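## Task

Place the white earphones inside the small chest's top drawer and the red earphones inside its bottom drawer; at the end every drawer must be closed and the chest must still stand upright.

## Robot and tools

Robot: two arms, left_arm and right_arm, each ending in a two-finger gripper. Bases in the scene frame: left_arm near (+0.004, +0.297, -0.017) m, right_arm near (+0.006, -0.300, -0.018) m, both almost unrotated. The names do not match image sides.

Scene frame: origin at table-top height, halfway between the arms, a little behind the near table edge; +x points out across the table, +y toward left_arm, +z up. Gripper axes: fingers extend along the gripper's +z and separate along its y. end_effector_position marks the spot between the pads, roughly 1 cm short of the fingertips. Reported positions (metres) and end_effector_quat_wxyz are in the scene frame and may be off by a few cm, more when the arm reaches far.

Row layout (used by both execute_actions and move): one flat list of 14 numbers covering both arms, each in [-1, 1]. First left_arm: dx, dy, dz, rx, ry, rz, opening; then right_arm in the same order. Always give all 14, even if one arm should not move. dx..rz are an offset, not a pose: measured from that arm's Hand target as it stands when the action or move begins, along the Hand target's own axes. 1.0 equals 0.6 m for dx/dy/dz and 180 degrees for rotation; rx, ry, rz form a single rotation vector. Offsets never chain between rows of one action or targets of one move list, but a new action or call starts from the updated Hand target, so sending the same offset twice moves twice. Sending six zeros re-requests the current Hand target. Opening is absolute: +1 fully open (0.094 m), -1 shut. A 0 in the opening slot really commands half-open, so repeat the present opening to keep a grip.

execute_actions(actions, cameras): actions is a list of actions; each action is a table of at most 15 rows, one row per 1/30 s step; if fewer rows are given, the last one is held to fill 15 steps. An empty list returns the state plus all images and the scene number/task. cameras lists names (cam_high, cam_low, cam_left_wrist, cam_right_wrist, all 672x504), ["all"], or []; an unknown name voids the call.

move(target, speed, blend, opening_speed, grip_force, blocking, cameras): drives each gripper in a straight line to its offset. target is one 14-number row or a list of up to 15 rows, every row counted from the same starting Hand targets. speed is m/s, 0.002 to 2.9 (default 0.25), one value or one per target; rotation runs up to twice that in rad/s. blend (m) rounds corners between list targets; 0 means stop at each. opening_speed (per second on the -1..+1 scale, at least 0.2) makes fingers change gradually; use it for fragile items. grip_force is newtons per pad, 10 to 50, one value or one per arm; it persists, and low values close slowly. blocking=false returns early while the move keeps going. The move does not avoid obstacles or the other arm; faster moves overshoot more and hit harder. Changed openings on a later list target are applied after arrival, with all arms paused. The result adds a move: line, such as done (within 10 mm and 2 degrees), off_target, moving, held or fault, plus limits such as paced (pose clipped) or held (steps withheld).

wait(seconds 0 to 10) lets time pass with commands unchanged, or lets a running move go on. stop brakes a running move. zoom_image(camera, region [x0, y0, x1, y1] in pixels, at most 504 by 504) enlarges part of the newest image from that camera. finished_scene(scene 1 or 2) closes the scene for good; the goal must hold without the robot.

Result lines: Hand target is the last commanded pose after clipping; the gripper often stops short of it, and the next command (even zeros) asks again; if it still falls short, send the gap as an offset. Tool commands shows current commands. grip_measured gives finger opening on the command scale, reading slightly wide when empty and narrower than a firmly squeezed part; the last Joint positions value per arm is the opening in metres. Joint velocities may print within noise. Joint torques include gravity; the first three per arm wrap past ±28 N m. Joint ranges (rad): waist -2.618..3.054, shoulder 0..3.142, elbow 0..3.142 (straight 2.901), wrist pitch and yaw ±1.571, wrist roll ±2.094.

Controller behaviour: commanded orientation is clipped to 40 degrees from the measured one each step; position wins if both cannot be met. Friction and weight leave grippers low, short or tilted, and tiny moves may go astray, so check position and orientation after each move. An arm blocked by something keeps pushing; command the target back behind the gripper to relieve it.

Cautions: keep everything on the table and avoid drops, releasing moving items, slams and hard pushes, especially against the chest, fixtures and table. The bar under the bases, the plate behind it and the low rail may rise about 3 cm above the table and give no warning on contact. Never let the arms or grippers strike or squeeze each other; the clearance check does not protect grippers or wrist cameras. Avoid pulling on the wrist-camera cables. Do not route a path close past an arm's own base. Holding loads, staying stretched out or pushing against unreachable poses heats motors: MOTOR HOT at 75 °C, a fold-away fault at 90 °C, collapse at 100 °C. Loose objects may occasionally be nudged by outside forces.

Each tool is called after "Call:" as a command line: name --argument value for each argument, lists and objects as JSON in quotes; but a table of rows of numbers goes row by row, as --pt "numbers of a row", without its own name.

## Session

Call:
execute_actions --actions '[]'

Scene clock: 0.00 s.
left_arm: end_effector_position=(+0.2624, +0.1481, +0.4261) grip_measured=+1.000 end_effector_quat_wxyz=(+0.571, -0.167, +0.790, -0.149) | right_arm: end_effector_position=(+0.2547, -0.0626, +0.3163) grip_measured=+1.000 end_effector_quat_wxyz=(+0.365, -0.039, +0.843, +0.392)
Joint positions: left_arm=[-0.923 1.187 1.693 -0.999 -0.834 -0.848 0.094] | right_arm=[0.729 1.054 1.207 -0.603 -0.097 0.692 0.094]
Joint velocities: within noise
Joint torques (N m): no reading
Heat: left arm: 31 °C; right arm: 32 °C.
Hand target: left_arm +0.2617, +0.1503, +0.4288; +0.573, -0.170, +0.788, -0.150 | right_arm +0.2537, -0.0625, +0.3210; +0.368, -0.040, +0.840, +0.396
Tool commands: left_gripper/opening=+1.0 right_gripper/opening=+1.0

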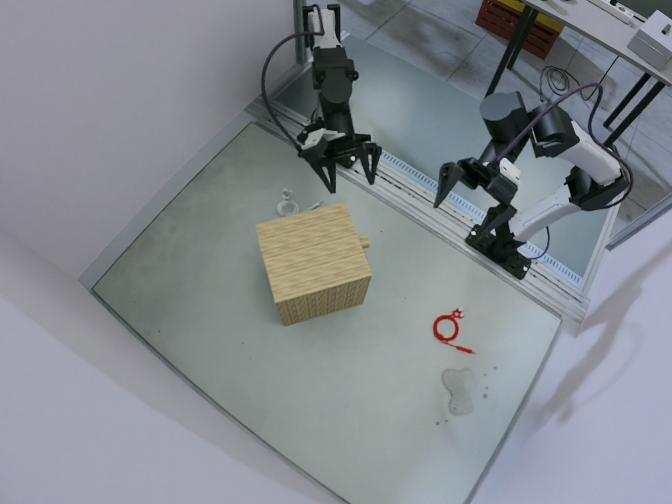

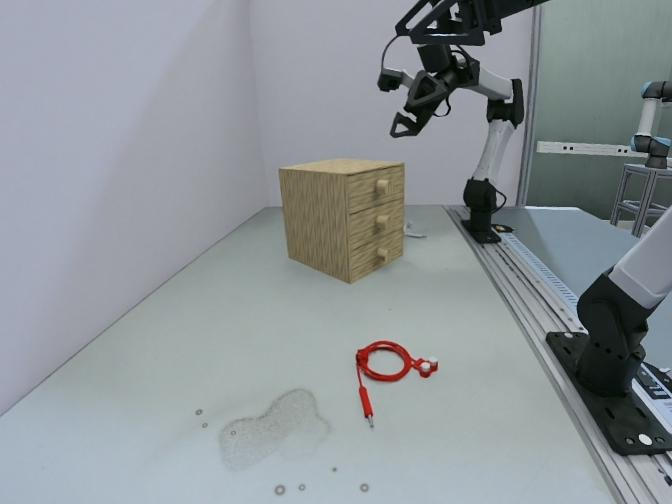

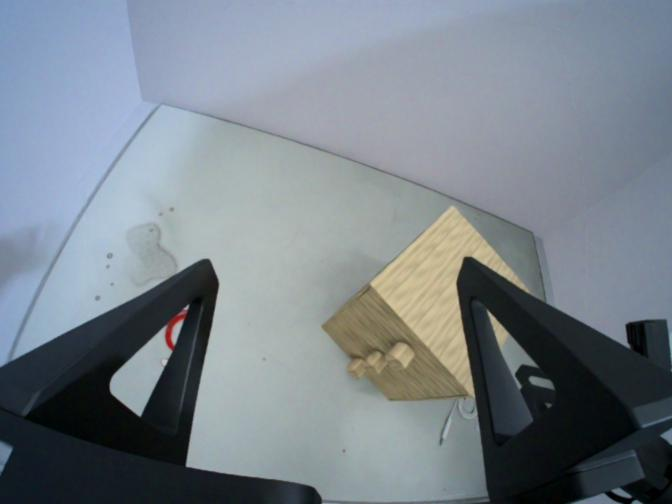

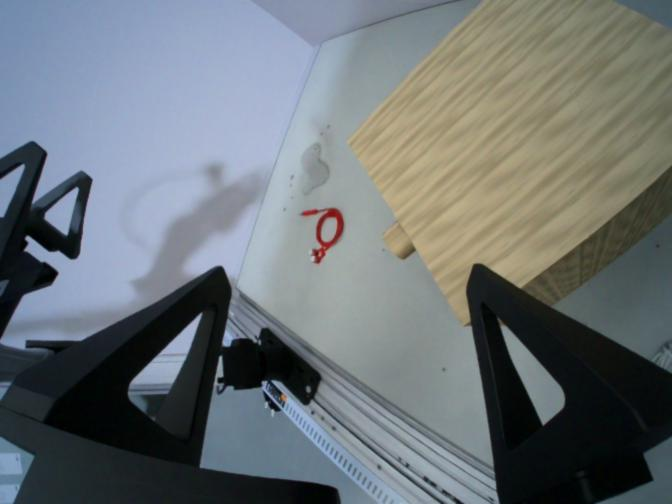

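Call:
move --target '[0.095,0.289,0.040,-0.103,0.393,0.1165,1,-0.144,-0.272,-0.427,0.266,0.2475,0.0269,1]' --cameras '["all"]'

Call:
zoom_image --camera "cam_low" --region '[260, 120, 460, 300]'

Call:
zoom_image --camera "cam_high" --region '[220, 140, 500, 380]'

Scene clock: 21.73 s.
left_arm: end_effector_position=(+0.2669, +0.2769, +0.3035) grip_measured=+1.000 end_effector_quat_wxyz=(+0.260, -0.006, +0.965, -0.022) | right_arm: end_effector_position=(+0.2284, -0.3710, +0.3739) grip_measured=+1.000 end_effector_quat_wxyz=(+0.367, +0.008, +0.926, -0.089)
Joint positions: left_arm=[-0.038 1.319 1.781 -1.52 0.015 -0.079 0.094] | right_arm=[-0.296 1.156 1.938 -1.552 -0.009 -0.268 0.094]
Joint torques (N m): left_arm=[0.42 -4.66 5.04 0.75 -0.11 0.11] | right_arm=[0.1 -0.85 7.19 1.58 0.09 -0.14]
Heat: left arm: 34 °C; right arm: 35 °C.
Hand target: left_arm +0.2517, +0.2800, +0.2984; +0.000, +0.000, +1.000, +0.001 | right_arm +0.2250, -0.3714, +0.3797; +0.038, +0.000, +0.999, -0.008
Off the commanded pose: left_arm 0.016 m, 30 deg | right_arm 0.007 m, 44 deg; orientation clipped.
joint sent to its limit (left arm) — joint 4 (wrist pitch), lower limit. The joint targets are off in orientation, not in position.
joint sent to its limit (right arm) — joint 4 (wrist pitch), lower limit. The joint targets are off in orientation, not in position.
move: off_target (left_arm, right_arm); limits=paced

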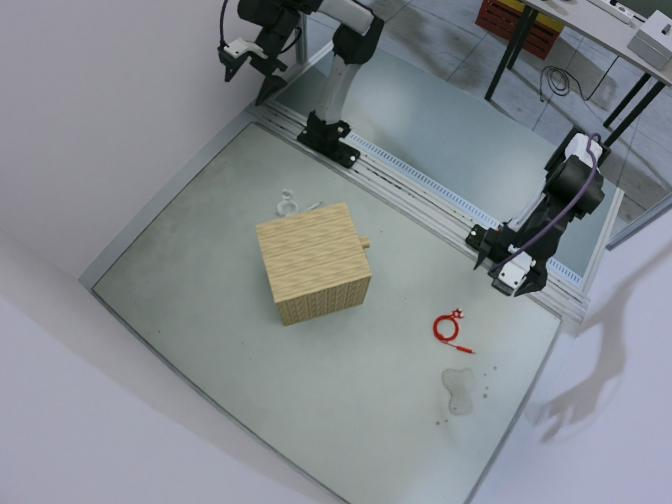

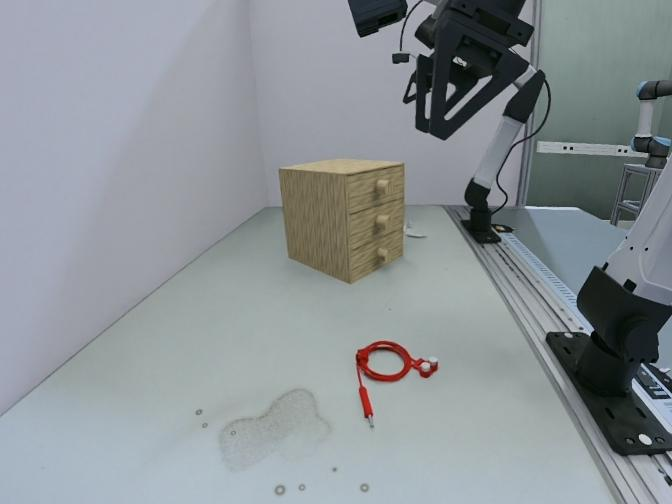

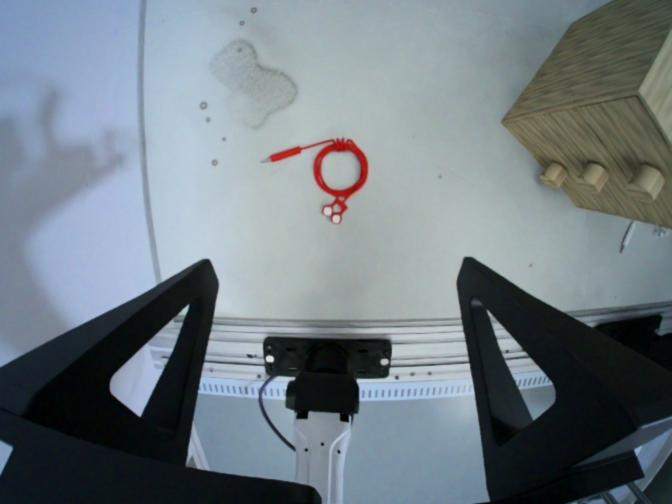

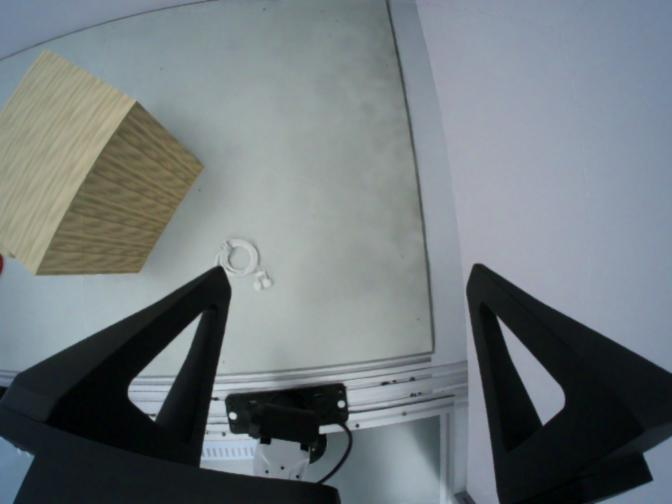

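Scaled by 2.520.

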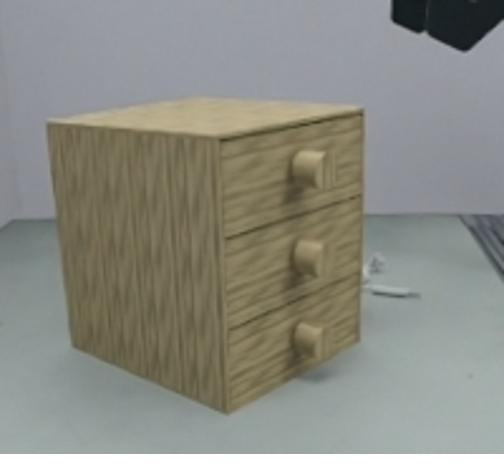

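Scaled by 1.800.

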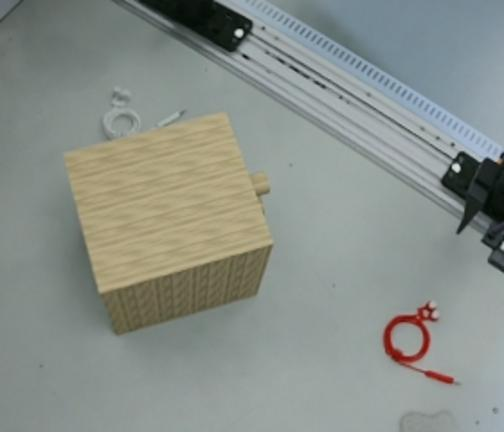

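Call:
move --target '[-0.055,-0.005,0.197,0,0,0,1,-0.024,0.152,0.236,0,0.024,0,1]' --cameras '["cam_left_wrist","cam_right_wrist","cam_high"]'

Scene clock: 41.77 s.
left_arm: end_effector_position=(+0.2971, +0.2758, +0.1865) grip_measured=+1.000 end_effector_quat_wxyz=(+0.049, -0.009, +0.999, -0.008) | right_arm: end_effector_position=(+0.2543, -0.2868, +0.2415) grip_measured=+1.000 end_effector_quat_wxyz=(+0.152, -0.002, +0.988, +0.000)
Joint positions: left_arm=[-0.038 1.622 1.658 -1.523 0.015 -0.078 0.094] | right_arm=[0.115 1.304 1.607 -1.555 0.067 0.113 0.094]
Joint torques (N m): left_arm=[-0.36 -5.46 5.72 0.06 -0.16 0.1] | right_arm=[0.17 -3.14 5.68 0.83 -0.14 0.05]
Heat: left arm: 31 °C; right arm: 35 °C.
Hand target: left_arm +0.2847, +0.2772, +0.1803; +0.000, +0.000, +1.000, +0.001 | right_arm +0.2502, -0.2826, +0.2382; +0.000, +0.001, +1.000, -0.008
Off the commanded pose: left_arm 0.014 m, 6 deg | right_arm 0.007 m, 18 deg.
joint sent to its limit (left arm) — joint 4 (wrist pitch), lower limit. The joint targets still meet the commanded pose.
joint sent to its limit (right arm) — joint 4 (wrist pitch), lower limit. The joint targets are off in orientation, not in position.
move: off_target (left_arm, right_arm)
Images, in order (width x height): cam_high 672x504, cam_left_wrist 672x504, cam_right_wrist 672x504.

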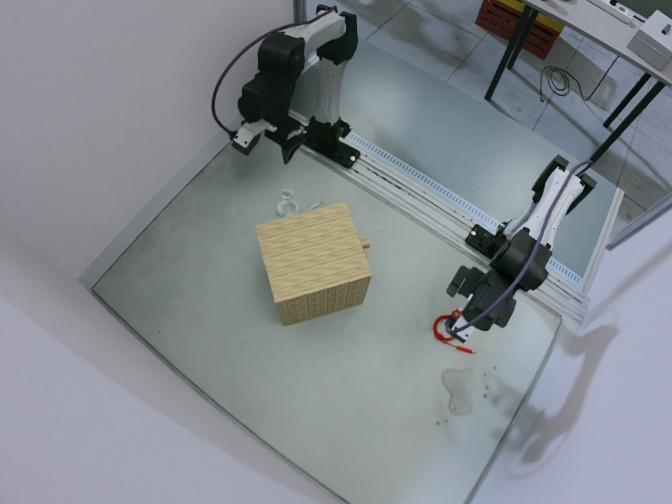

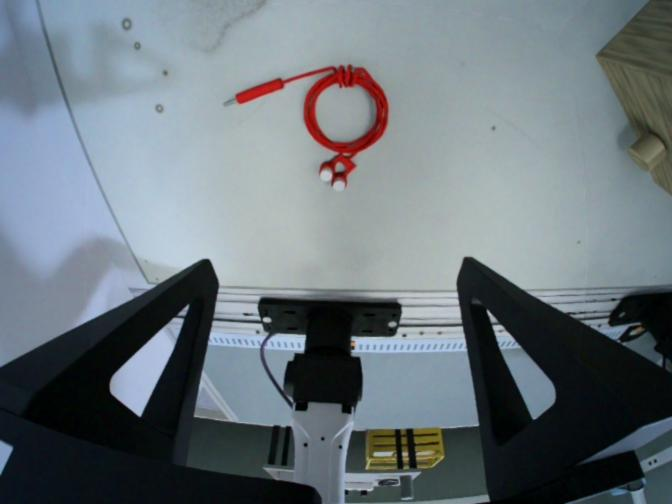

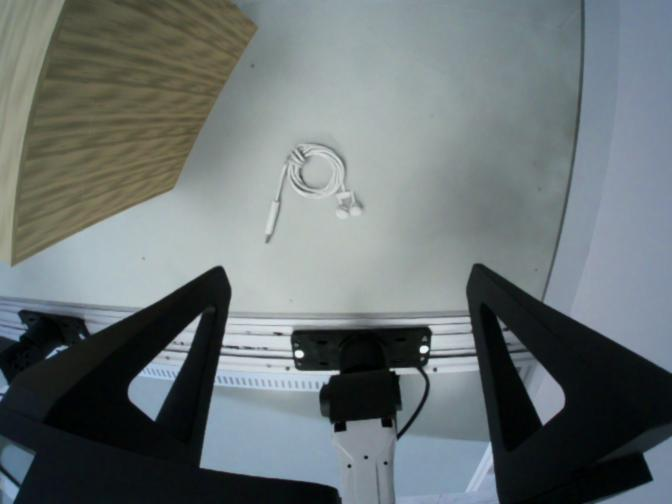

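Call:
move --target '[0.072,-0.420,-0.05,0.0567,-0.160,0.2116,0.4,0,0.043,0.272,0,0,0,1]' --cameras '["all"]'

Scene clock: 96.30 s.
left_arm: end_effector_position=(+0.2391, +0.0248, +0.2142) grip_measured=+0.403 end_effector_quat_wxyz=(+0.244, +0.323, +0.909, -0.095) | right_arm: end_effector_position=(+0.2519, -0.2646, +0.0787) grip_measured=+1.000 end_effector_quat_wxyz=(+0.004, +0.002, +1.000, -0.016)
Joint positions: left_arm=[-0.863 1.478 1.508 -1.083 -0.074 -0.187 0.066] | right_arm=[0.183 1.466 1.114 -1.204 0.064 0.202 0.094]
Joint torques (N m): left_arm=[-0.17 -5.03 6.76 1.22 -0.29 -0.05] | right_arm=[0.44 -4.16 5.94 0.45 -0.2 0.1]
Heat: left arm: 32 °C; right arm: 33 °C.
Hand target: left_arm +0.2418, +0.0251, +0.2099; +0.244, +0.322, +0.911, -0.086 | right_arm +0.2502, -0.2595, +0.0745; +0.000, +0.001, +1.000, -0.008
Off the commanded pose: left_arm 0.005 m, 1 deg | right_arm 0.007 m, 1 deg.
move: done

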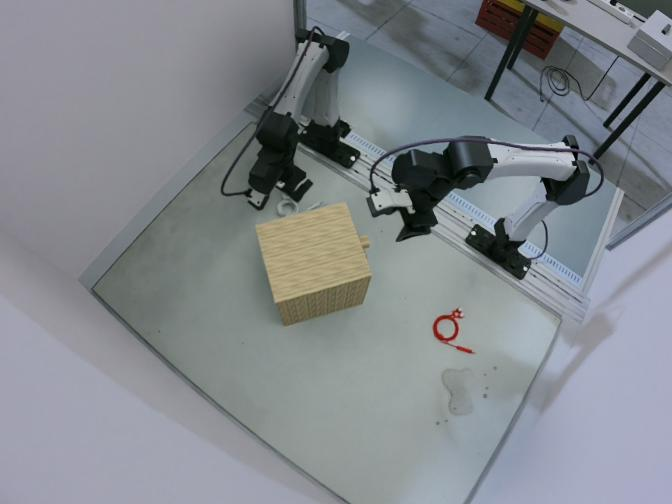

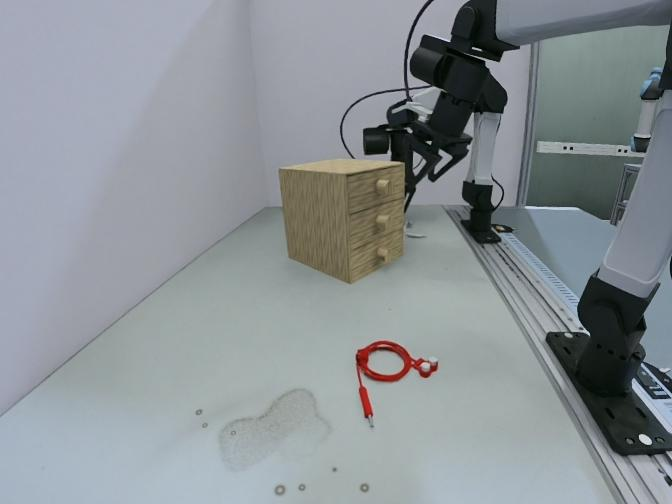

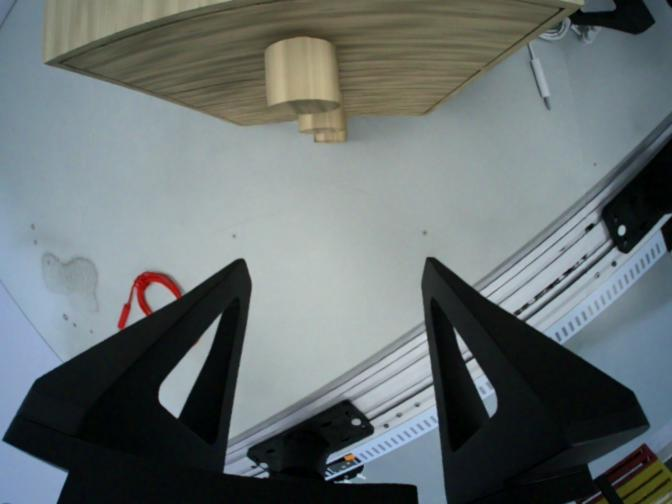

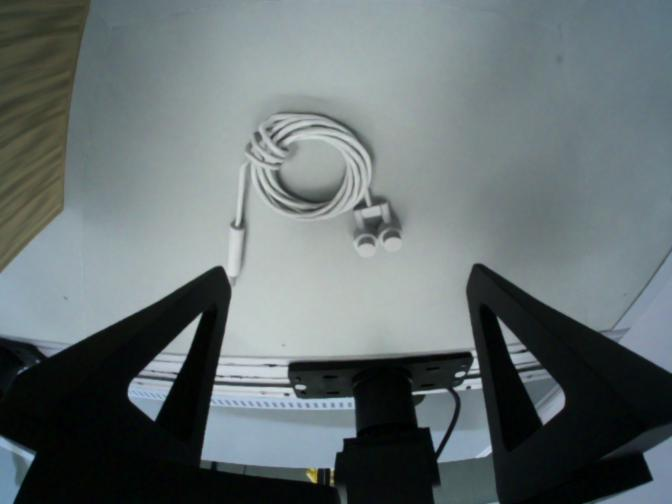

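Call:
move --pt "0 0.029 0 -0.0083 0 -0.0144 0.4 -0.010 -0.0125 0.03 0 0 0 0.0" --pt "-0.0367 0.029 0.1347 -0.0083 0 -0.0144 0.4 -0.010 -0.0125 0.109 0 0 0 0.0" --cameras '["all"]' --speed 0.12

Scene clock: 110.93 s.
left_arm: end_effector_position=(+0.2956, -0.0010, +0.1578) grip_measured=+0.403 end_effector_quat_wxyz=(+0.250, +0.296, +0.918, -0.087) | right_arm: end_effector_position=(+0.2541, -0.2705, +0.0171) grip_measured=+0.002 end_effector_quat_wxyz=(-0.003, +0.001, +1.000, -0.016)
Joint positions: left_arm=[-0.801 1.657 1.454 -0.846 -0.078 -0.183 0.066] | right_arm=[0.149 1.545 0.936 -0.96 0.062 0.167 0.047]
Joint torques (N m): left_arm=[0.8 -6.74 6.78 1.23 -0.15 0.09] | right_arm=[-0.55 -4.05 4.77 0.65 -0.17 -0.09]
Heat: left arm: 32 °C; right arm: 32 °C.
Hand target: left_arm +0.2988, +0.0013, +0.1509; +0.246, +0.298, +0.919, -0.079 | right_arm +0.2563, -0.2682, +0.0092; +0.000, +0.001, +1.000, -0.008
Off the commanded pose: left_arm 0.008 m, 1 deg | right_arm 0.008 m, 1 deg.
move: done

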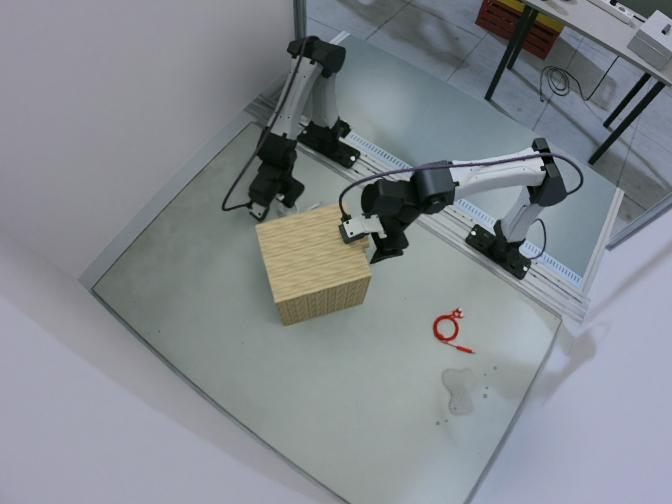

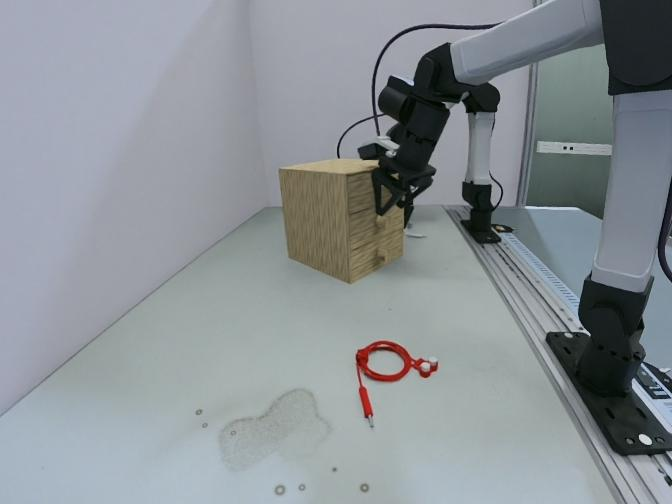

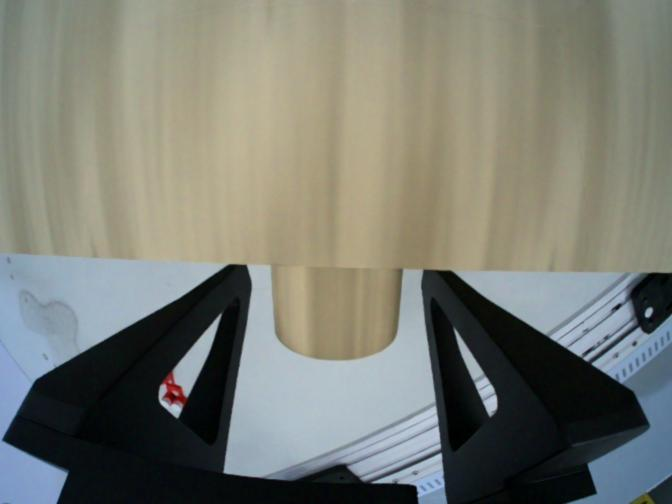

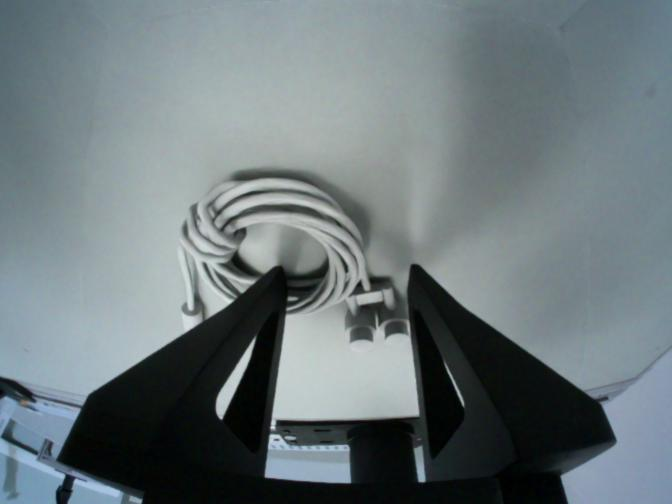

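Call:
move --target '[0,0,0,0,0,0,-0.5,0,0,0.009,0,0,0,-1]' --cameras '["cam_left_wrist","cam_right_wrist"]' --grip_force 25

Scene clock: 116.23 s.
left_arm: end_effector_position=(+0.2951, -0.0022, +0.1579) grip_measured=-0.480 end_effector_quat_wxyz=(+0.250, +0.298, +0.917, -0.090) | right_arm: end_effector_position=(+0.2630, -0.2636, +0.0145) grip_measured=-0.871 end_effector_quat_wxyz=(+0.014, +0.001, +1.000, +0.002)
Joint positions: left_arm=[-0.801 1.657 1.454 -0.844 -0.071 -0.179 0.024] | right_arm=[0.149 1.548 0.928 -0.908 0.031 0.166 0.006]
Joint torques (N m): left_arm=[0.8 -6.74 6.76 1.24 -0.23 0.06] | right_arm=[-0.54 -3.62 4.05 0.45 0.13 -0.08]
Heat: left arm: 32 °C; right arm: 32 °C.
Hand target: left_arm +0.2988, +0.0012, +0.1510; +0.246, +0.298, +0.919, -0.079 | right_arm +0.2563, -0.2682, +0.0039; +0.000, +0.001, +1.000, -0.008
Off the commanded pose: left_arm 0.009 m, 1 deg | right_arm 0.013 m, 2 deg.
grip_force (N): 25, 25
move: off_target (right_arm)
Images, in order (width x height): cam_left_wrist 672x504, cam_right_wrist 672x504.

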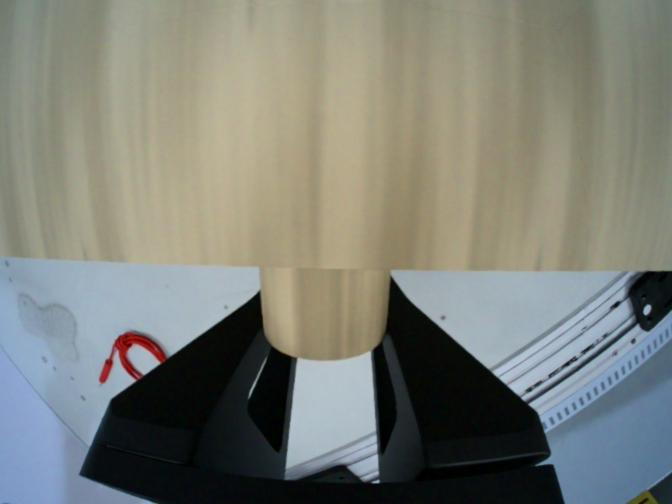

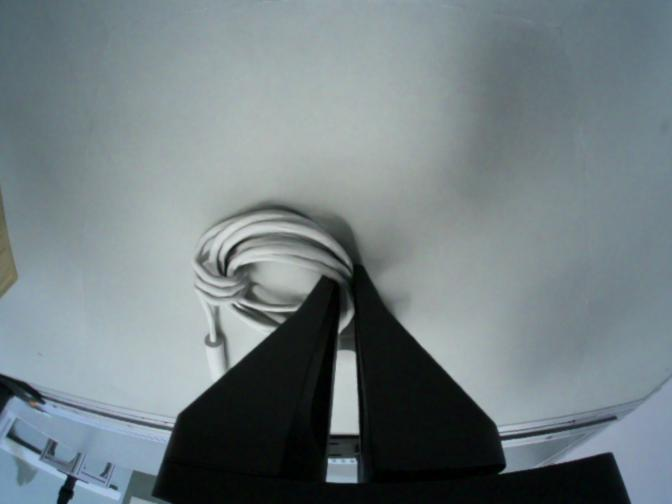

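Call:
move --pt "0 0 0 0 0 0 -1 0 0 -0.0 0 0 0 -1" --pt "0.13 0 -0.075 0 0 0 -1 0 0 -0.4 0 0 0 -1" --cameras '["all"]' --grip_force 30 --speed '[0.1,0.15]'

Scene clock: 121.37 s.
left_arm: end_effector_position=(+0.2329, +0.0438, +0.1547) grip_measured=-0.487 end_effector_quat_wxyz=(+0.256, +0.302, +0.914, -0.093) | right_arm: end_effector_position=(+0.2577, -0.2633, +0.2363) grip_measured=-0.891 end_effector_quat_wxyz=(+0.139, -0.001, +0.990, +0.026)
Joint positions: left_arm=[-0.856 1.358 1.158 -0.836 -0.095 -0.216 0.024] | right_arm=[0.181 1.337 1.613 -1.55 0.032 0.187 0.005]
Joint torques (N m): left_arm=[-0.54 -6.86 6.04 0.9 -0.36 -0.17] | right_arm=[0.36 -3.6 8.68 0.74 0.08 0.04]
Heat: left arm: 33 °C; right arm: 31 °C.
Hand target: left_arm +0.2260, +0.0542, +0.1509; +0.246, +0.298, +0.919, -0.079 | right_arm +0.2562, -0.2642, +0.2439; +0.000, +0.001, +1.000, -0.008
Off the commanded pose: left_arm 0.013 m, 2 deg | right_arm 0.008 m, 16 deg.
joint sent to its limit (right arm) — joint 4 (wrist pitch), lower limit. The joint targets are off in orientation, not in position.
grip_force (N): 30, 30
move: off_target (left_arm, right_arm)

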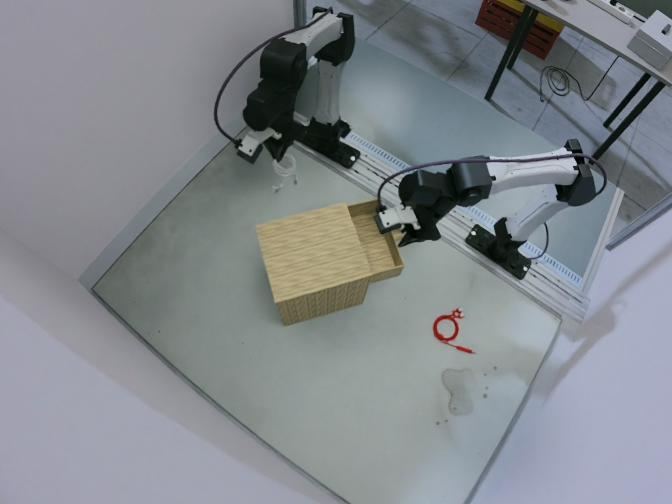

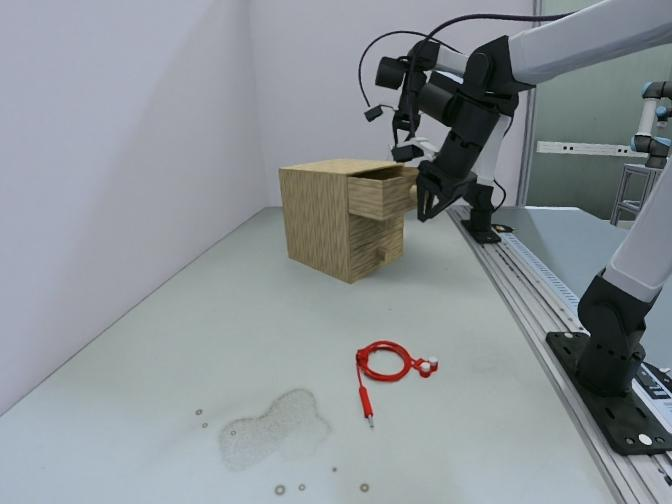

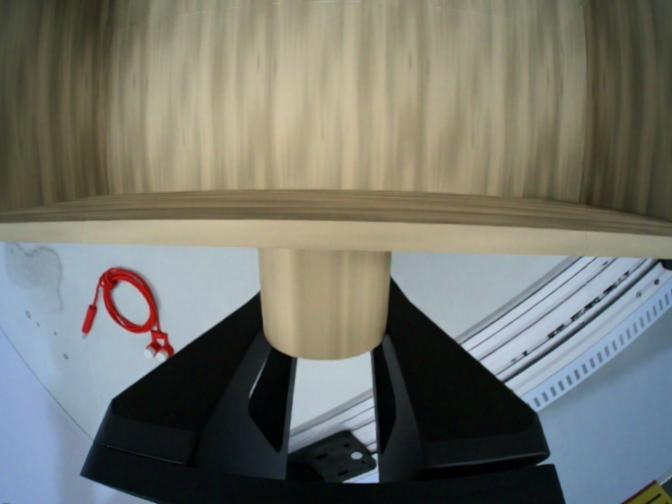

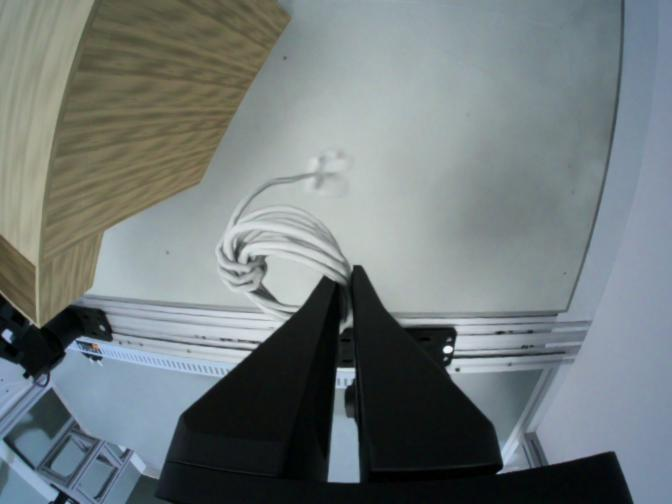

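Call:
move --pt "0 0 0 0 0 0 0.1 0 0 0 0 0 0 -1" --pt "0 0 -0.15 0 0 0 0.1 0 0.05 -0.093 0 0 0 -1" --pt "0.076 0.078 -0.254 0 0 0 0.1 0 0.15 -0.093 0 0 0.1 -1" --pt "0.076 0.078 -0.254 0 0 0 0.1 0 0.39 -0.093 0 0 0.2055 -1" --cameras '["all"]' --grip_force 40 --speed '[0.1,0.15,0.2,0.25]' --blend '[0,0.03,0.03,0]'

Scene clock: 138.77 s.
left_arm: end_effector_position=(+0.1630, +0.1583, +0.2554) grip_measured=+0.097 end_effector_quat_wxyz=(+0.246, +0.294, +0.921, -0.074) | right_arm: end_effector_position=(+0.2557, -0.0312, +0.2884) grip_measured=-0.900 end_effector_quat_wxyz=(+0.097, +0.303, +0.928, +0.196)
Joint positions: left_arm=[-0.728 1.041 1.415 -1.437 -0.061 -0.119 0.052] | right_arm=[0.863 1.748 2.169 -1.561 0.064 1.489 0.005]
Joint torques (N m): left_arm=[0.77 -1.52 7.87 1.03 0.07 0.09] | right_arm=[-0.44 -6.01 8.62 1.04 -0.03 0.04]
Heat: left arm: 33 °C; right arm: 32 °C.
Hand target: left_arm +0.1598, +0.1599, +0.2603; +0.246, +0.298, +0.919, -0.079 | right_arm +0.2565, -0.0293, +0.2958; +0.003, +0.318, +0.948, -0.008
Off the commanded pose: left_arm 0.006 m, 1 deg | right_arm 0.008 m, 26 deg.
joint sent to its limit (right arm) — joint 4 (wrist pitch), lower limit. The joint targets are off in orientation, not in position.
grip_force (N): 40, 40
move: off_target (right_arm)

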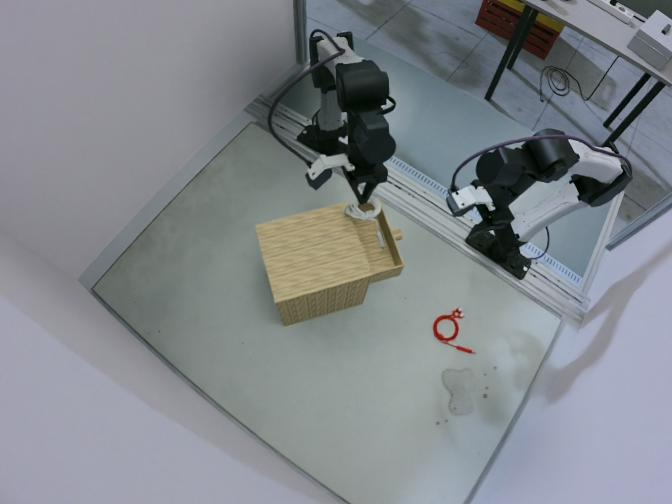

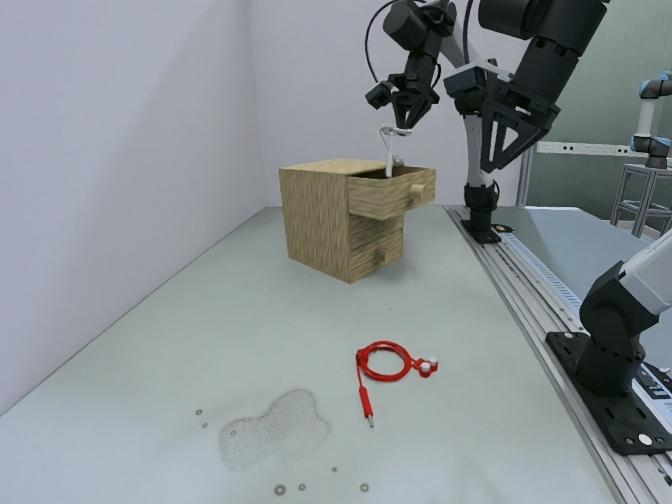

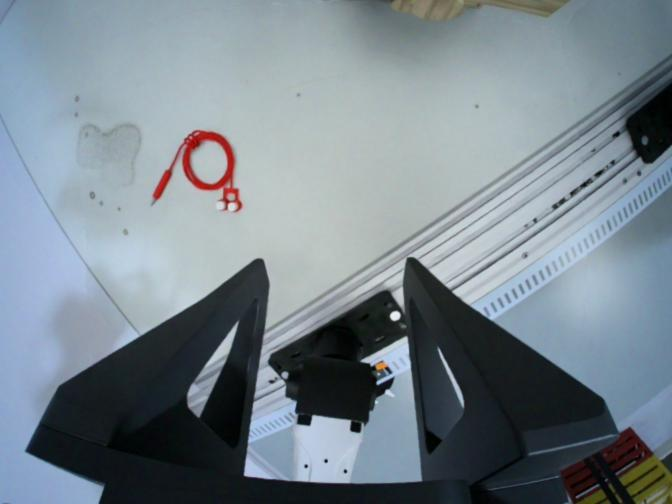

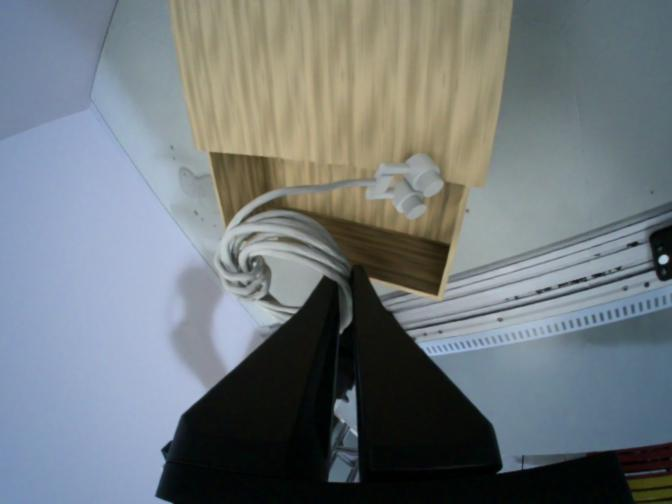

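Call:
move --pt "0 0 0 0 0 0 0.1 0.008 -0.033 0.195 0 0 0 -1" --pt "0 0 0 0 0 0 0.1 0.008 -0.033 0.195 0 0 0 -0.3" --cameras '["cam_right_wrist","cam_low","cam_high"]' --speed 0.12

Scene clock: 148.47 s.
left_arm: end_effector_position=(+0.1630, +0.1583, +0.2554) grip_measured=+0.097 end_effector_quat_wxyz=(+0.246, +0.294, +0.921, -0.074) | right_arm: end_effector_position=(+0.2531, -0.0321, +0.1895) grip_measured=-0.302 end_effector_quat_wxyz=(+0.042, +0.313, +0.946, +0.071)
Joint positions: left_arm=[-0.728 1.041 1.415 -1.437 -0.061 -0.119 0.052] | right_arm=[0.855 1.833 1.92 -1.502 0.058 1.503 0.033]
Joint torques (N m): left_arm=[0.76 -1.54 7.87 1.03 0.07 0.09] | right_arm=[-0.69 -6.38 5.41 -0.08 -0.08 0.06]
Heat: left arm: 34 °C; right arm: 32 °C.
Hand target: left_arm +0.1598, +0.1599, +0.2603; +0.246, +0.298, +0.919, -0.079 | right_arm +0.2408, -0.0442, +0.1790; +0.003, +0.318, +0.948, -0.008
Off the commanded pose: left_arm 0.006 m, 1 deg | right_arm 0.020 m, 10 deg.
joint sent to its limit (right arm) — joint 4 (wrist pitch), lower limit. The joint targets are off in orientation, not in position.
grip_force (N): 40, 40
move: off_target (right_arm); target 2's new opening was sent with right_arm's hand 0.010 m and 7 deg from that target
Images, in order (width x height): cam_high 672x504, cam_low 672x504, cam_right_wrist 672x504.

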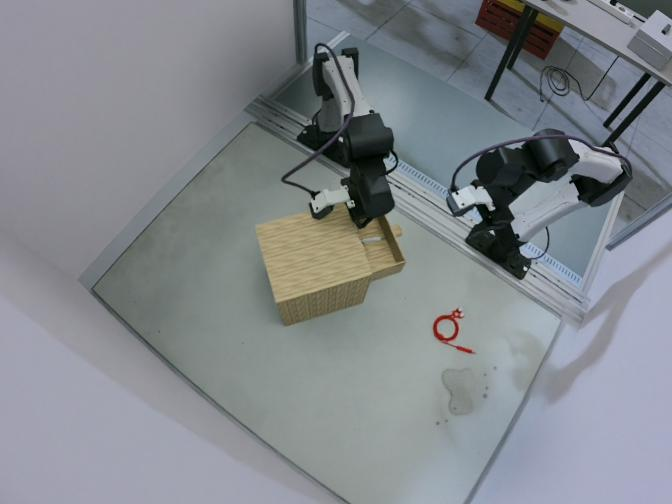

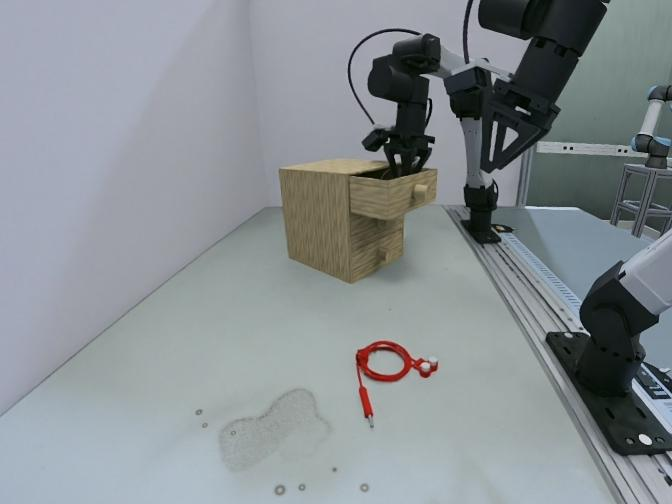

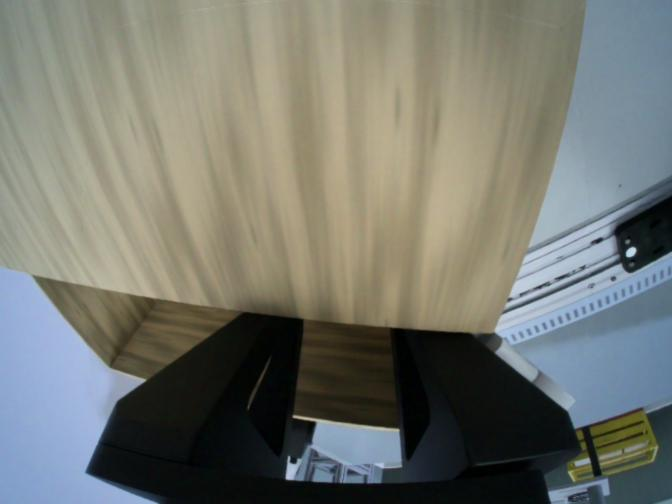

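Call:
zoom_image --camera "cam_high" --region '[290, 160, 430, 300]'

Call:
zoom_image --camera "cam_right_wrist" --region '[420, 280, 640, 440]'

Scaled by 3.600.

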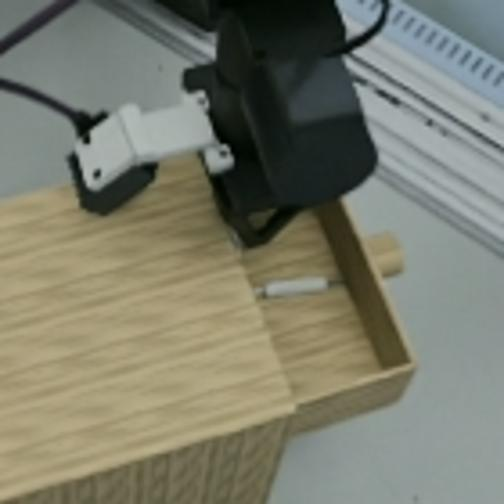

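Scaled by 2.291 from the camera's 672x504 image, which has a finer 960x720 frame.

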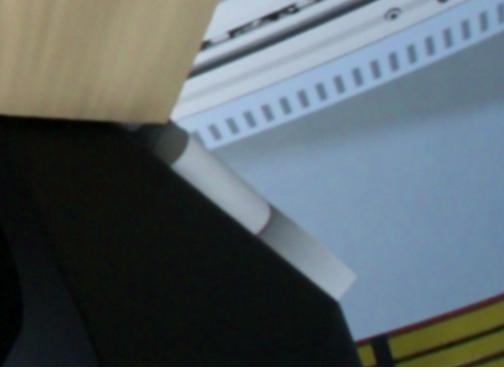

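Call:
move --target '[0,0,0,0,0,0,0.1,0,0,-0.15,0,0,0,-0.3]' --cameras '["cam_right_wrist","cam_low","cam_high"]' --speed 0.12

Call:
zoom_image --camera "cam_high" --region '[290, 160, 430, 300]'

Scene clock: 154.53 s.
left_arm: end_effector_position=(+0.1630, +0.1583, +0.2554) grip_measured=+0.097 end_effector_quat_wxyz=(+0.246, +0.294, +0.921, -0.074) | right_arm: end_effector_position=(+0.2461, -0.0436, +0.2579) grip_measured=-0.302 end_effector_quat_wxyz=(+0.074, +0.313, +0.934, +0.153)
Joint positions: left_arm=[-0.728 1.041 1.415 -1.437 -0.061 -0.119 0.052] | right_arm=[0.855 1.714 2.027 -1.552 0.057 1.503 0.033]
Joint torques (N m): left_arm=[0.76 -1.52 7.87 1.03 0.07 0.09] | right_arm=[0.62 -7.02 8.64 0.7 -0.02 0.08]
Heat: left arm: 34 °C; right arm: 32 °C.
Hand target: left_arm +0.1598, +0.1599, +0.2603; +0.246, +0.298, +0.919, -0.079 | right_arm +0.2407, -0.0427, +0.2690; +0.003, +0.318, +0.948, -0.008
Off the commanded pose: left_arm 0.006 m, 1 deg | right_arm 0.012 m, 20 deg.
joint sent to its limit (right arm) — joint 4 (wrist pitch), lower limit. The joint targets are off in orientation, not in position.
grip_force (N): 40, 40
move: off_target (right_arm)
Images, in order (width x height): cam_high 672x504, cam_low 672x504, cam_right_wrist 672x504.

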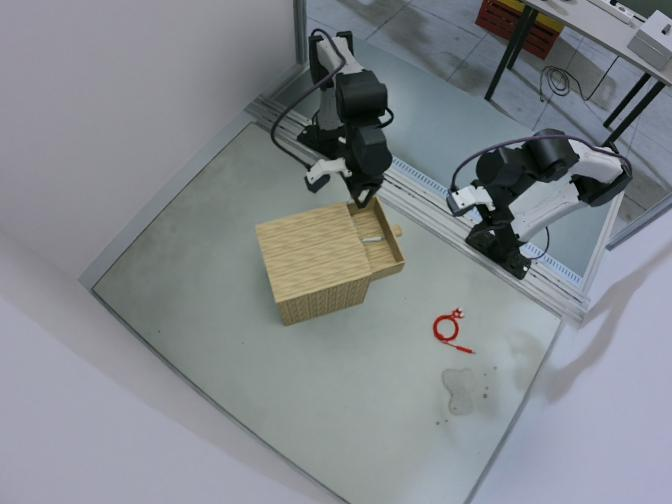

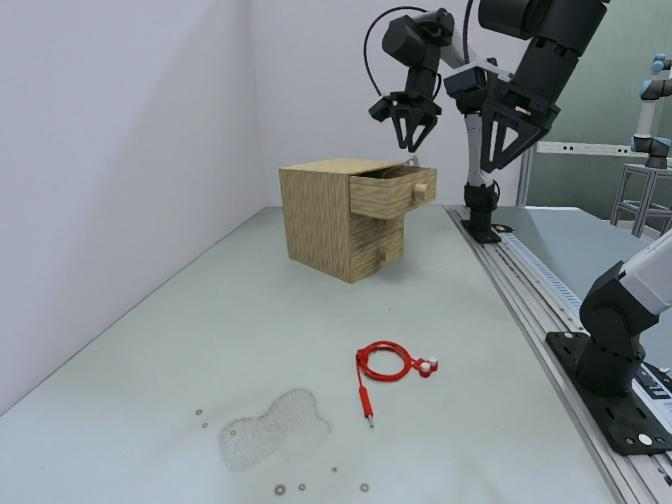

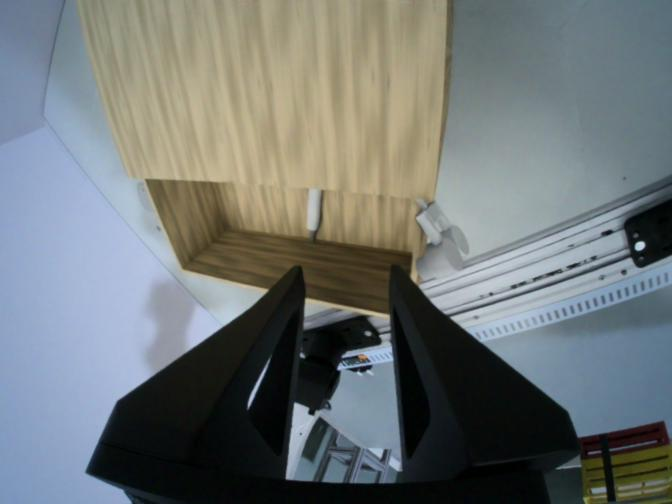

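Scaled by 3.600.

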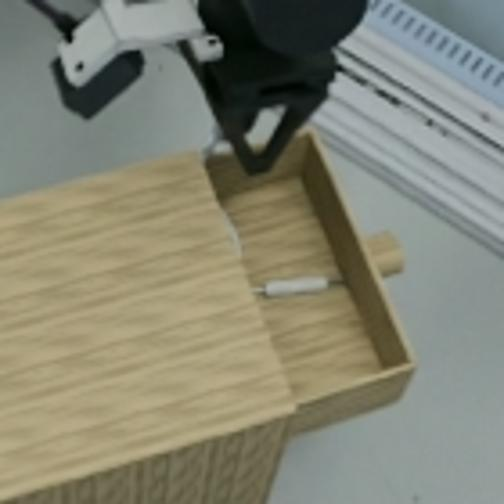

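Call:
zoom_image --camera "cam_right_wrist" --region '[360, 160, 500, 300]'

Call:
zoom_image --camera "cam_low" --region '[340, 120, 460, 220]'

Scaled by 3.600 from the camera's 672x504 image, which has a finer 960x720 frame.

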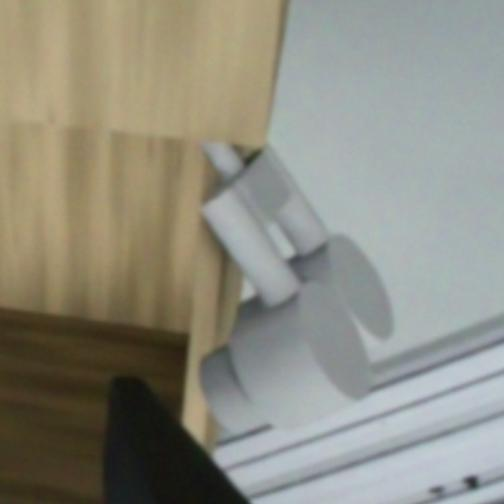

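Scaled by 4.200.

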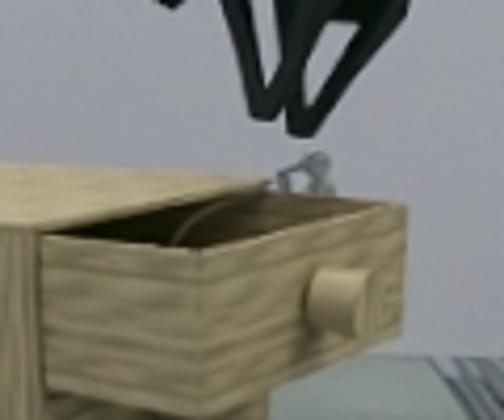

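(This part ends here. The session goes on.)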